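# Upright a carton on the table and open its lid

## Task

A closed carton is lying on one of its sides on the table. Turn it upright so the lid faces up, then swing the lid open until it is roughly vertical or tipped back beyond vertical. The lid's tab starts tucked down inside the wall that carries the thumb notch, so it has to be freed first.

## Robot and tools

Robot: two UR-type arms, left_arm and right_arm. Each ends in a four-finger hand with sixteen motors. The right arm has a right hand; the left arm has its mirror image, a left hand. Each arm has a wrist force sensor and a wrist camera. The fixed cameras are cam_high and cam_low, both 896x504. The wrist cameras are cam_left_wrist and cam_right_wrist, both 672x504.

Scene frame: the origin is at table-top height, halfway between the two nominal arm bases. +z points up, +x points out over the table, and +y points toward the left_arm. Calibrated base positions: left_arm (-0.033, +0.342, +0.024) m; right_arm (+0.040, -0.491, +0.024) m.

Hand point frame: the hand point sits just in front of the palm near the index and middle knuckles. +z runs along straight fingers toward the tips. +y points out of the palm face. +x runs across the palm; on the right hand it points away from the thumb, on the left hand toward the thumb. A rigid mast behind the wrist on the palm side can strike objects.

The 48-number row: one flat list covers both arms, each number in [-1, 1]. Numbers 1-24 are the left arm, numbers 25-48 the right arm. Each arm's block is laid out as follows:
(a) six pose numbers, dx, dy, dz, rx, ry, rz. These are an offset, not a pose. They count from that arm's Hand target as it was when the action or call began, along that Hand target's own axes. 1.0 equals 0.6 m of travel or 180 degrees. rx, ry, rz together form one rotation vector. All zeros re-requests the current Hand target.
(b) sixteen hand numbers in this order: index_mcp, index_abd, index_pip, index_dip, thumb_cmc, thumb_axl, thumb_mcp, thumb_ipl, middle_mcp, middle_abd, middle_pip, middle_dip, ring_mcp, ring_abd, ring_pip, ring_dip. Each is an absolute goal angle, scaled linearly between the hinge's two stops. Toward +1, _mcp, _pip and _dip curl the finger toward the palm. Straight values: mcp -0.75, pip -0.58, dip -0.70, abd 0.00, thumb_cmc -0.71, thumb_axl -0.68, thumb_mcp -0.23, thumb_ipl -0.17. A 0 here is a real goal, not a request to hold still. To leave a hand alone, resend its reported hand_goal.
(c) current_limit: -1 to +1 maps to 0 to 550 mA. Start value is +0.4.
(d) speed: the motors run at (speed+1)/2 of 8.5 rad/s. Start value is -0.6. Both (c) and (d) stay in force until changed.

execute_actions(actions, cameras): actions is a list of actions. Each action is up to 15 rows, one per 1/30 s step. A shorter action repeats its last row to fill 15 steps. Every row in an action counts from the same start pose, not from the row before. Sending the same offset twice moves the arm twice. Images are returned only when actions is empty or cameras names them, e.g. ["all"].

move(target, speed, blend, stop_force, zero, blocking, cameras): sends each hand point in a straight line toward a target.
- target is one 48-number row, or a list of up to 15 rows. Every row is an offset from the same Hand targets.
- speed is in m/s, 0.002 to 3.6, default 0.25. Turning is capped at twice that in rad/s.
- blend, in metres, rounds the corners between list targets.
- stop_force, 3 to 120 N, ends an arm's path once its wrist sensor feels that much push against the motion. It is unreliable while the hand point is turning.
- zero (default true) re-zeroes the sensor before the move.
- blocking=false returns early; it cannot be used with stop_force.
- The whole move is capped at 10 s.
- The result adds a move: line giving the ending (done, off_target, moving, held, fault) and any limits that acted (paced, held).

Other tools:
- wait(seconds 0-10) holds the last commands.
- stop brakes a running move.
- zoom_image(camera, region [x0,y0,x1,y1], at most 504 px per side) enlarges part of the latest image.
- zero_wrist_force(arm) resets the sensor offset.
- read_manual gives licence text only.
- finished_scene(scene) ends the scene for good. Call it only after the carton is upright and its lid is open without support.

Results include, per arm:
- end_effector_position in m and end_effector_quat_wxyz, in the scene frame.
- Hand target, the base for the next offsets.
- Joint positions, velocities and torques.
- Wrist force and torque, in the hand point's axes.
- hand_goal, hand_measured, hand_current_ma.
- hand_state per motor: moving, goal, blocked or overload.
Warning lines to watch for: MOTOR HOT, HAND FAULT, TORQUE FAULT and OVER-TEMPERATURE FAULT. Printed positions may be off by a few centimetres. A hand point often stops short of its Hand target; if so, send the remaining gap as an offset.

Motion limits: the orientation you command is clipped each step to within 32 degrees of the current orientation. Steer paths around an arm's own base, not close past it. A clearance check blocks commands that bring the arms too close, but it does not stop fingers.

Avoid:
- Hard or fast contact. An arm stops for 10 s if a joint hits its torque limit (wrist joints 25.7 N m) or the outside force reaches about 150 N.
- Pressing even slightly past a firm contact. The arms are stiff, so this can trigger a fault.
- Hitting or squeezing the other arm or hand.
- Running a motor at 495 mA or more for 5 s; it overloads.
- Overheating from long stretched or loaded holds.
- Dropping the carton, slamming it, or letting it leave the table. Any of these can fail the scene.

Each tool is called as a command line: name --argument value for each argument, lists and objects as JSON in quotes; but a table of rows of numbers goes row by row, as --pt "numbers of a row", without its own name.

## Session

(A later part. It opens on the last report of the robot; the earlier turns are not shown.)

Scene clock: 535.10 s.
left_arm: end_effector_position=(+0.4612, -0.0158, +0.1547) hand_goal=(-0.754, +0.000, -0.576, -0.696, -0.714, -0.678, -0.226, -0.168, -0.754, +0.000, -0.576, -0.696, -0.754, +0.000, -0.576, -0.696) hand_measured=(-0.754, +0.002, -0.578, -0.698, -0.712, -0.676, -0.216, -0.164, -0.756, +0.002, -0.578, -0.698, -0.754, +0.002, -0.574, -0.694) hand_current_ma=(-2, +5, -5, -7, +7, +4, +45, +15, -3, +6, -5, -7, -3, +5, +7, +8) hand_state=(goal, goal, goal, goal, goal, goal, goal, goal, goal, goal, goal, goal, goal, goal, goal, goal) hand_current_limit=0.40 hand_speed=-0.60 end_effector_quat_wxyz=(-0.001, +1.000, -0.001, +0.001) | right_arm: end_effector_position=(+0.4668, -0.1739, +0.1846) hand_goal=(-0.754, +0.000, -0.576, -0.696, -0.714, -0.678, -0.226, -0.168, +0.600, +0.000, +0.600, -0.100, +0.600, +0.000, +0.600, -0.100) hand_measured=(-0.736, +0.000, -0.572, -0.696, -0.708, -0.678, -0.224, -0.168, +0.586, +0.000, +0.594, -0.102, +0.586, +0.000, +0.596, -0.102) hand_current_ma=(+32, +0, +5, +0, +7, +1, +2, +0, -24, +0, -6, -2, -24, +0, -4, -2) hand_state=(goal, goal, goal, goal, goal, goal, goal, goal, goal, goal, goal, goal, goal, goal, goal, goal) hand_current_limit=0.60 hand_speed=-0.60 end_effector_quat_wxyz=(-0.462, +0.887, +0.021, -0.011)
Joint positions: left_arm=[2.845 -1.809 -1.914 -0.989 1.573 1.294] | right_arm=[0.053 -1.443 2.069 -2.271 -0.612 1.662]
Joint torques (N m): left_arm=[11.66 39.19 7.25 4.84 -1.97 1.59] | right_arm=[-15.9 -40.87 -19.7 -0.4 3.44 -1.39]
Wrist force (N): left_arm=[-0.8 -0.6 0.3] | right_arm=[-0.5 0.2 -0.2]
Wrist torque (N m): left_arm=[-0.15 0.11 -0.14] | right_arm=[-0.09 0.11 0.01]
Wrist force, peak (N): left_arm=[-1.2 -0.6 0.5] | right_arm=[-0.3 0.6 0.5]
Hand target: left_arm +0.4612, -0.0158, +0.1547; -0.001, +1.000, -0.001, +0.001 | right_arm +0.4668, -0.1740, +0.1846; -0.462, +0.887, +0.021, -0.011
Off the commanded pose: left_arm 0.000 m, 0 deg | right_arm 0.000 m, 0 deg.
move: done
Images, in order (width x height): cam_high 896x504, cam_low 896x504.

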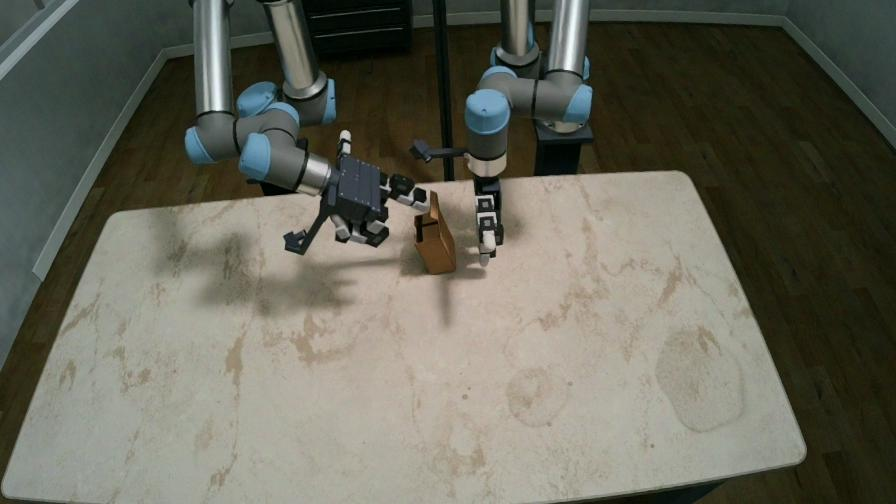

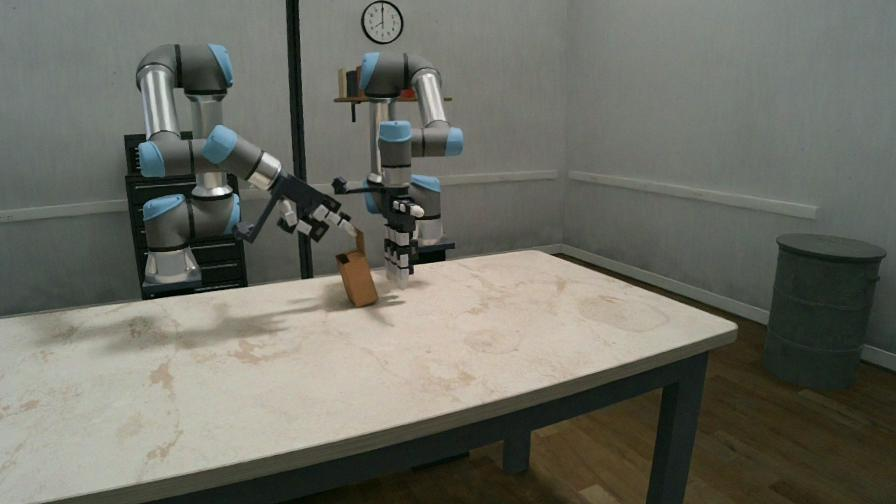

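move --pt "0 0 0 0 0 0 -0.754 0 -0.576 -0.696 -0.714 -0.678 -0.226 -0.168 -0.754 0 -0.576 -0.696 -0.754 0 -0.576 -0.696 0.4 -0.6 0.001 -0.0153 0.0583 0 0 0 -0.754 0 -0.576 -0.696 -0.714 -0.678 -0.226 -0.168 0.6 0 0.6 -0.1 0.6 0 0.6 -0.1 0.6 -0.6" --pt "0 0 0 0 0 0 -0.754 0 -0.576 -0.696 -0.714 -0.678 -0.226 -0.168 -0.754 0 -0.576 -0.696 -0.754 0 -0.576 -0.696 0.4 -0.6 0.001 0.018 0.0817 0 0 0 -0.754 0 -0.576 -0.696 -0.714 -0.678 -0.226 -0.168 0.6 0 0.6 -0.1 0.6 0 0.6 -0.1 0.6 -0.6" --speed 0.02 --cameras '["cam_low","cam_high"]'

zoom_image --camera "cam_low" --region '[303, 205, 423, 325]'

zoom_image --camera "cam_high" --region '[388, 166, 508, 286]'

Scene clock: 556.40 s.
left_arm: end_effector_position=(+0.4612, -0.0158, +0.1547) hand_goal=(-0.754, +0.000, -0.576, -0.696, -0.714, -0.678, -0.226, -0.168, -0.754, +0.000, -0.576, -0.696, -0.754, +0.000, -0.576, -0.696) hand_measured=(-0.754, +0.002, -0.578, -0.698, -0.712, -0.676, -0.216, -0.164, -0.756, +0.002, -0.578, -0.698, -0.754, +0.002, -0.574, -0.694) hand_current_ma=(-2, +5, -5, -7, +7, +4, +45, +15, -3, +6, -5, -7, -3, +5, +7, +8) hand_state=(goal, goal, goal, goal, goal, goal, goal, goal, goal, goal, goal, goal, goal, goal, goal, goal) hand_current_limit=0.40 hand_speed=-0.60 end_effector_quat_wxyz=(-0.001, +1.000, -0.001, +0.001) | right_arm: end_effector_position=(+0.4658, -0.1400, +0.1478) hand_goal=(-0.754, +0.000, -0.576, -0.696, -0.714, -0.678, -0.226, -0.168, +0.600, +0.000, +0.600, -0.100, +0.600, +0.000, +0.600, -0.100) hand_measured=(-0.736, +0.000, -0.572, -0.696, -0.708, -0.678, -0.224, -0.168, +0.586, +0.000, +0.594, -0.102, +0.586, +0.000, +0.596, -0.102) hand_current_ma=(+32, +0, +6, +0, +7, +1, +2, +0, -24, +0, -6, -2, -24, +0, -4, -2) hand_state=(goal, goal, goal, goal, goal, goal, goal, goal, goal, goal, goal, goal, goal, goal, goal, goal) hand_current_limit=0.60 hand_speed=-0.60 end_effector_quat_wxyz=(-0.462, +0.887, +0.021, -0.011)
Joint positions: left_arm=[2.845 -1.809 -1.914 -0.989 1.573 1.294] | right_arm=[0.124 -1.334 2.086 -2.497 -0.621 1.783]
Joint torques (N m): left_arm=[10.05 38.61 8.85 5.05 -1.86 1.45] | right_arm=[14.88 -16.72 -6.94 -5.17 -0.71 1.38]
Wrist force (N): left_arm=[-0.8 -0.4 0.3] | right_arm=[-0.6 0.1 -0.3]
Wrist torque (N m): left_arm=[-0.13 0.10 -0.15] | right_arm=[0.00 0.11 -0.12]
Wrist force, peak (N): left_arm=[-1.1 -0.5 0.5] | right_arm=[-0.8 0.2 0.0]
Hand target: left_arm +0.4612, -0.0158, +0.1547; -0.001, +1.000, -0.001, +0.001 | right_arm +0.4658, -0.1400, +0.1477; -0.462, +0.887, +0.021, -0.011
Off the commanded pose: left_arm 0.000 m, 0 deg | right_arm 0.000 m, 0 deg.
move: done
Images, in order (width x height): cam_high 896x504, cam_low 896x504.

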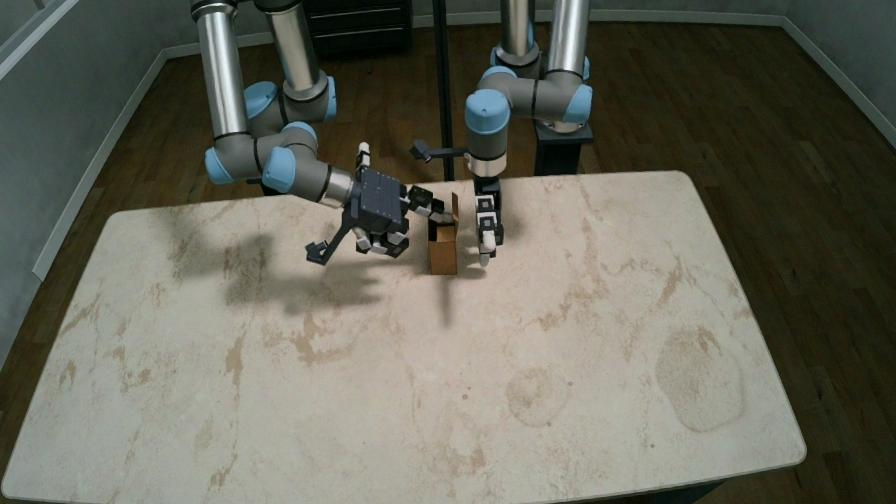

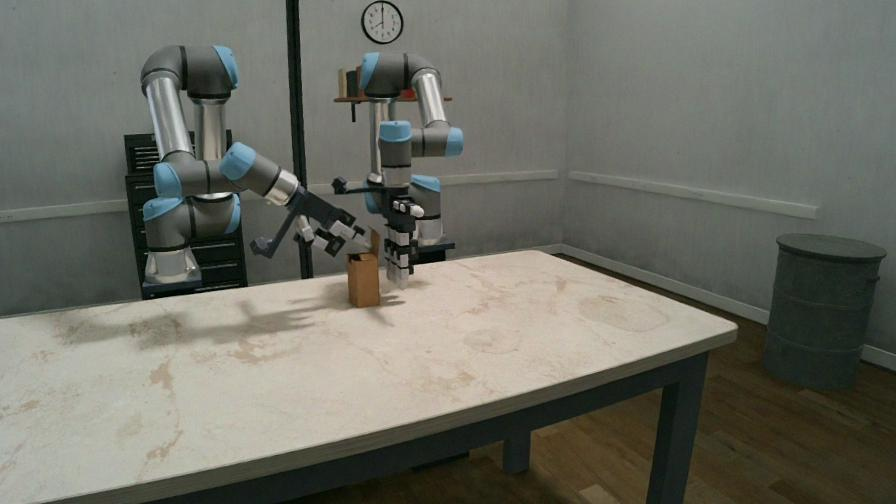

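Scaled by 4.200 from the camera's 896x504 image, which has a finer 1280x720 frame.

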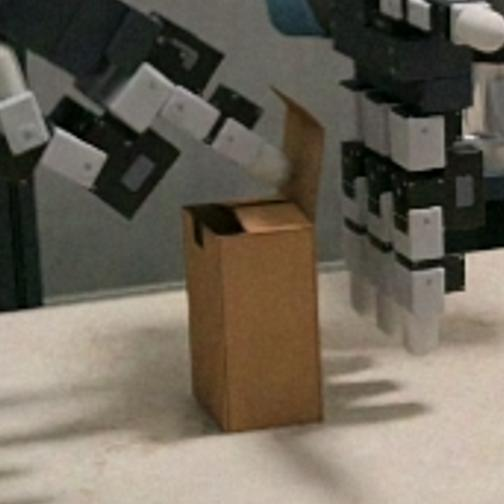

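Scaled by 4.200 from the camera's 896x504 image, which has a finer 1280x720 frame.

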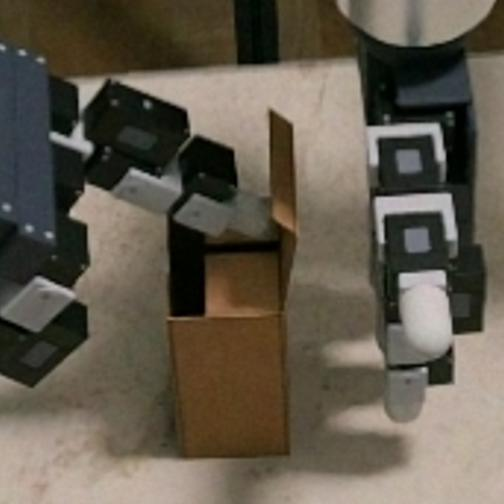

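move --target '[0,0,0,0,0,0,-0.754,0,-0.576,-0.696,-0.714,-0.678,-0.226,-0.168,-0.754,0,-0.576,-0.696,-0.754,0,-0.576,-0.696,0.4,-0.6,-0.003,0.0765,-0.109,0,0,0,-0.754,0,-0.576,-0.696,-0.714,-0.678,-0.226,-0.168,0.6,0,0.6,-0.1,0.6,0,0.6,-0.1,0.6,-0.6]' --speed 0.04 --cameras '["cam_low","cam_high"]'

zoom_image --camera "cam_low" --region '[303, 205, 423, 325]'

zoom_image --camera "cam_high" --region '[388, 166, 508, 286]'

Scene clock: 562.97 s.
left_arm: end_effector_position=(+0.4612, -0.0158, +0.1547) hand_goal=(-0.754, +0.000, -0.576, -0.696, -0.714, -0.678, -0.226, -0.168, -0.754, +0.000, -0.576, -0.696, -0.754, +0.000, -0.576, -0.696) hand_measured=(-0.754, +0.002, -0.578, -0.698, -0.712, -0.676, -0.216, -0.164, -0.756, +0.002, -0.578, -0.698, -0.754, +0.002, -0.574, -0.694) hand_current_ma=(-2, +5, -5, -7, +7, +4, +45, +15, -3, +6, -5, -7, -3, +5, +7, +8) hand_state=(goal, goal, goal, goal, goal, goal, goal, goal, goal, goal, goal, goal, goal, goal, goal, goal) hand_current_limit=0.40 hand_speed=-0.60 end_effector_quat_wxyz=(-0.001, +1.000, -0.001, +0.001) | right_arm: end_effector_position=(+0.4678, -0.2198, +0.1475) hand_goal=(-0.754, +0.000, -0.576, -0.696, -0.714, -0.678, -0.226, -0.168, +0.600, +0.000, +0.600, -0.100, +0.600, +0.000, +0.600, -0.100) hand_measured=(-0.736, +0.000, -0.572, -0.696, -0.708, -0.678, -0.224, -0.168, +0.586, +0.000, +0.594, -0.102, +0.586, +0.000, +0.596, -0.102) hand_current_ma=(+32, +0, +6, +0, +7, +1, +2, +0, -24, +0, -6, -2, -24, +0, -4, -2) hand_state=(goal, goal, goal, goal, goal, goal, goal, goal, goal, goal, goal, goal, goal, goal, goal, goal) hand_current_limit=0.60 hand_speed=-0.60 end_effector_quat_wxyz=(-0.462, +0.887, +0.021, -0.011)
Joint positions: left_arm=[2.845 -1.809 -1.914 -0.989 1.573 1.294] | right_arm=[-0.046 -1.436 2.135 -2.203 -0.612 1.49]
Joint torques (N m): left_arm=[9.8 39.24 9.68 5.09 -1.88 1.37] | right_arm=[-14.35 -38.78 -9.12 -0.02 -0.66 -1.43]
Wrist force (N): left_arm=[-0.8 -0.3 0.1] | right_arm=[-0.5 -0.1 -0.1]
Wrist torque (N m): left_arm=[-0.11 0.10 -0.14] | right_arm=[-0.05 0.09 0.03]
Wrist force, peak (N): left_arm=[-1.1 -0.4 0.6] | right_arm=[-0.9 -0.3 -0.3]
Hand target: left_arm +0.4612, -0.0158, +0.1547; -0.001, +1.000, -0.001, +0.001 | right_arm +0.4678, -0.2199, +0.1475; -0.462, +0.887, +0.021, -0.011
Off the commanded pose: left_arm 0.000 m, 0 deg | right_arm 0.000 m, 0 deg.
move: done
Images, in order (width x height): cam_high 896x504, cam_low 896x504.

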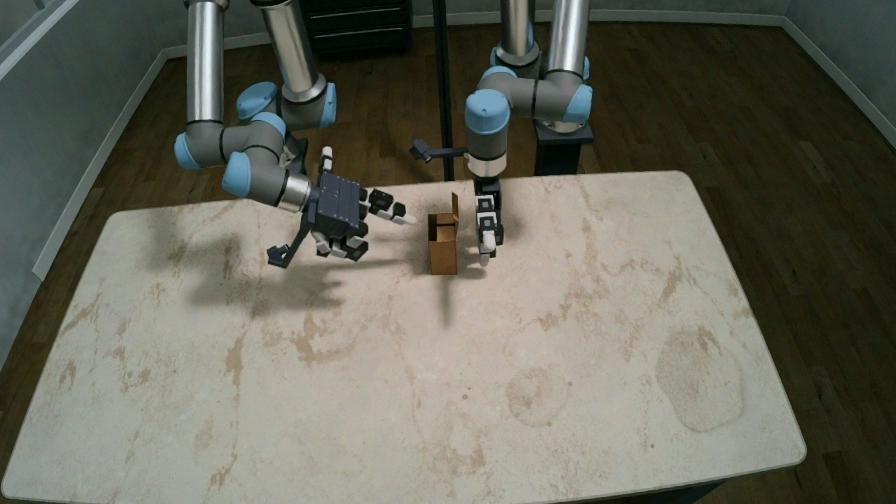

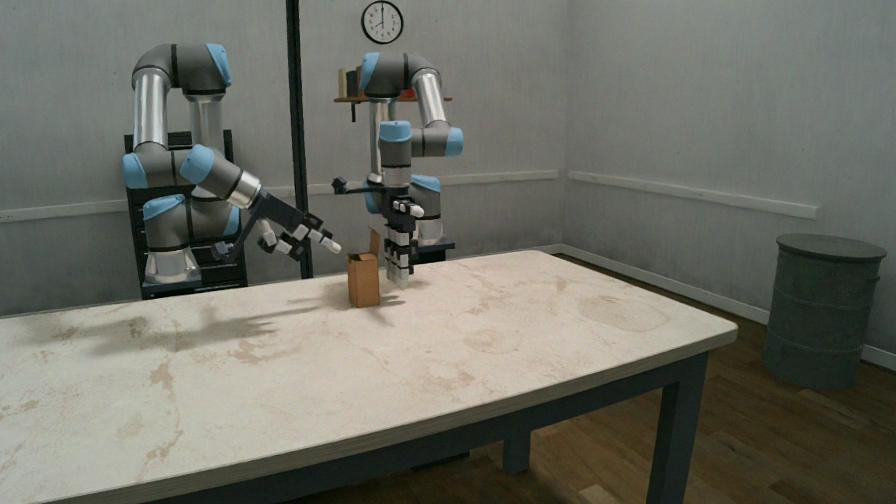

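Scaled by 4.200 from the camera's 896x504 image, which has a finer 1280x720 frame.

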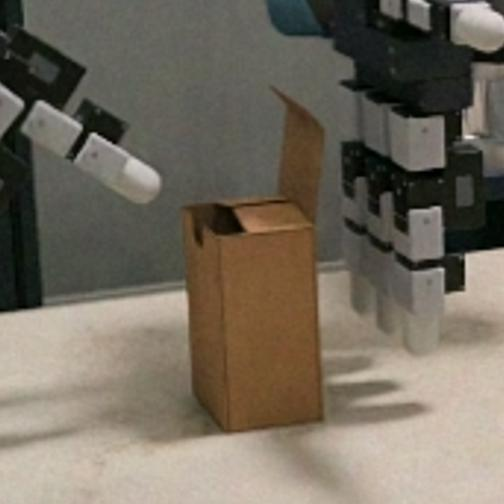

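Scaled by 4.200 from the camera's 896x504 image, which has a finer 1280x720 frame.

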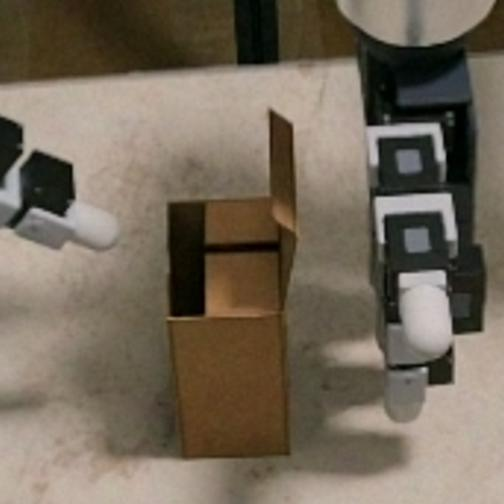

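finished_scene --scene 1

The scene is finished: the task was done.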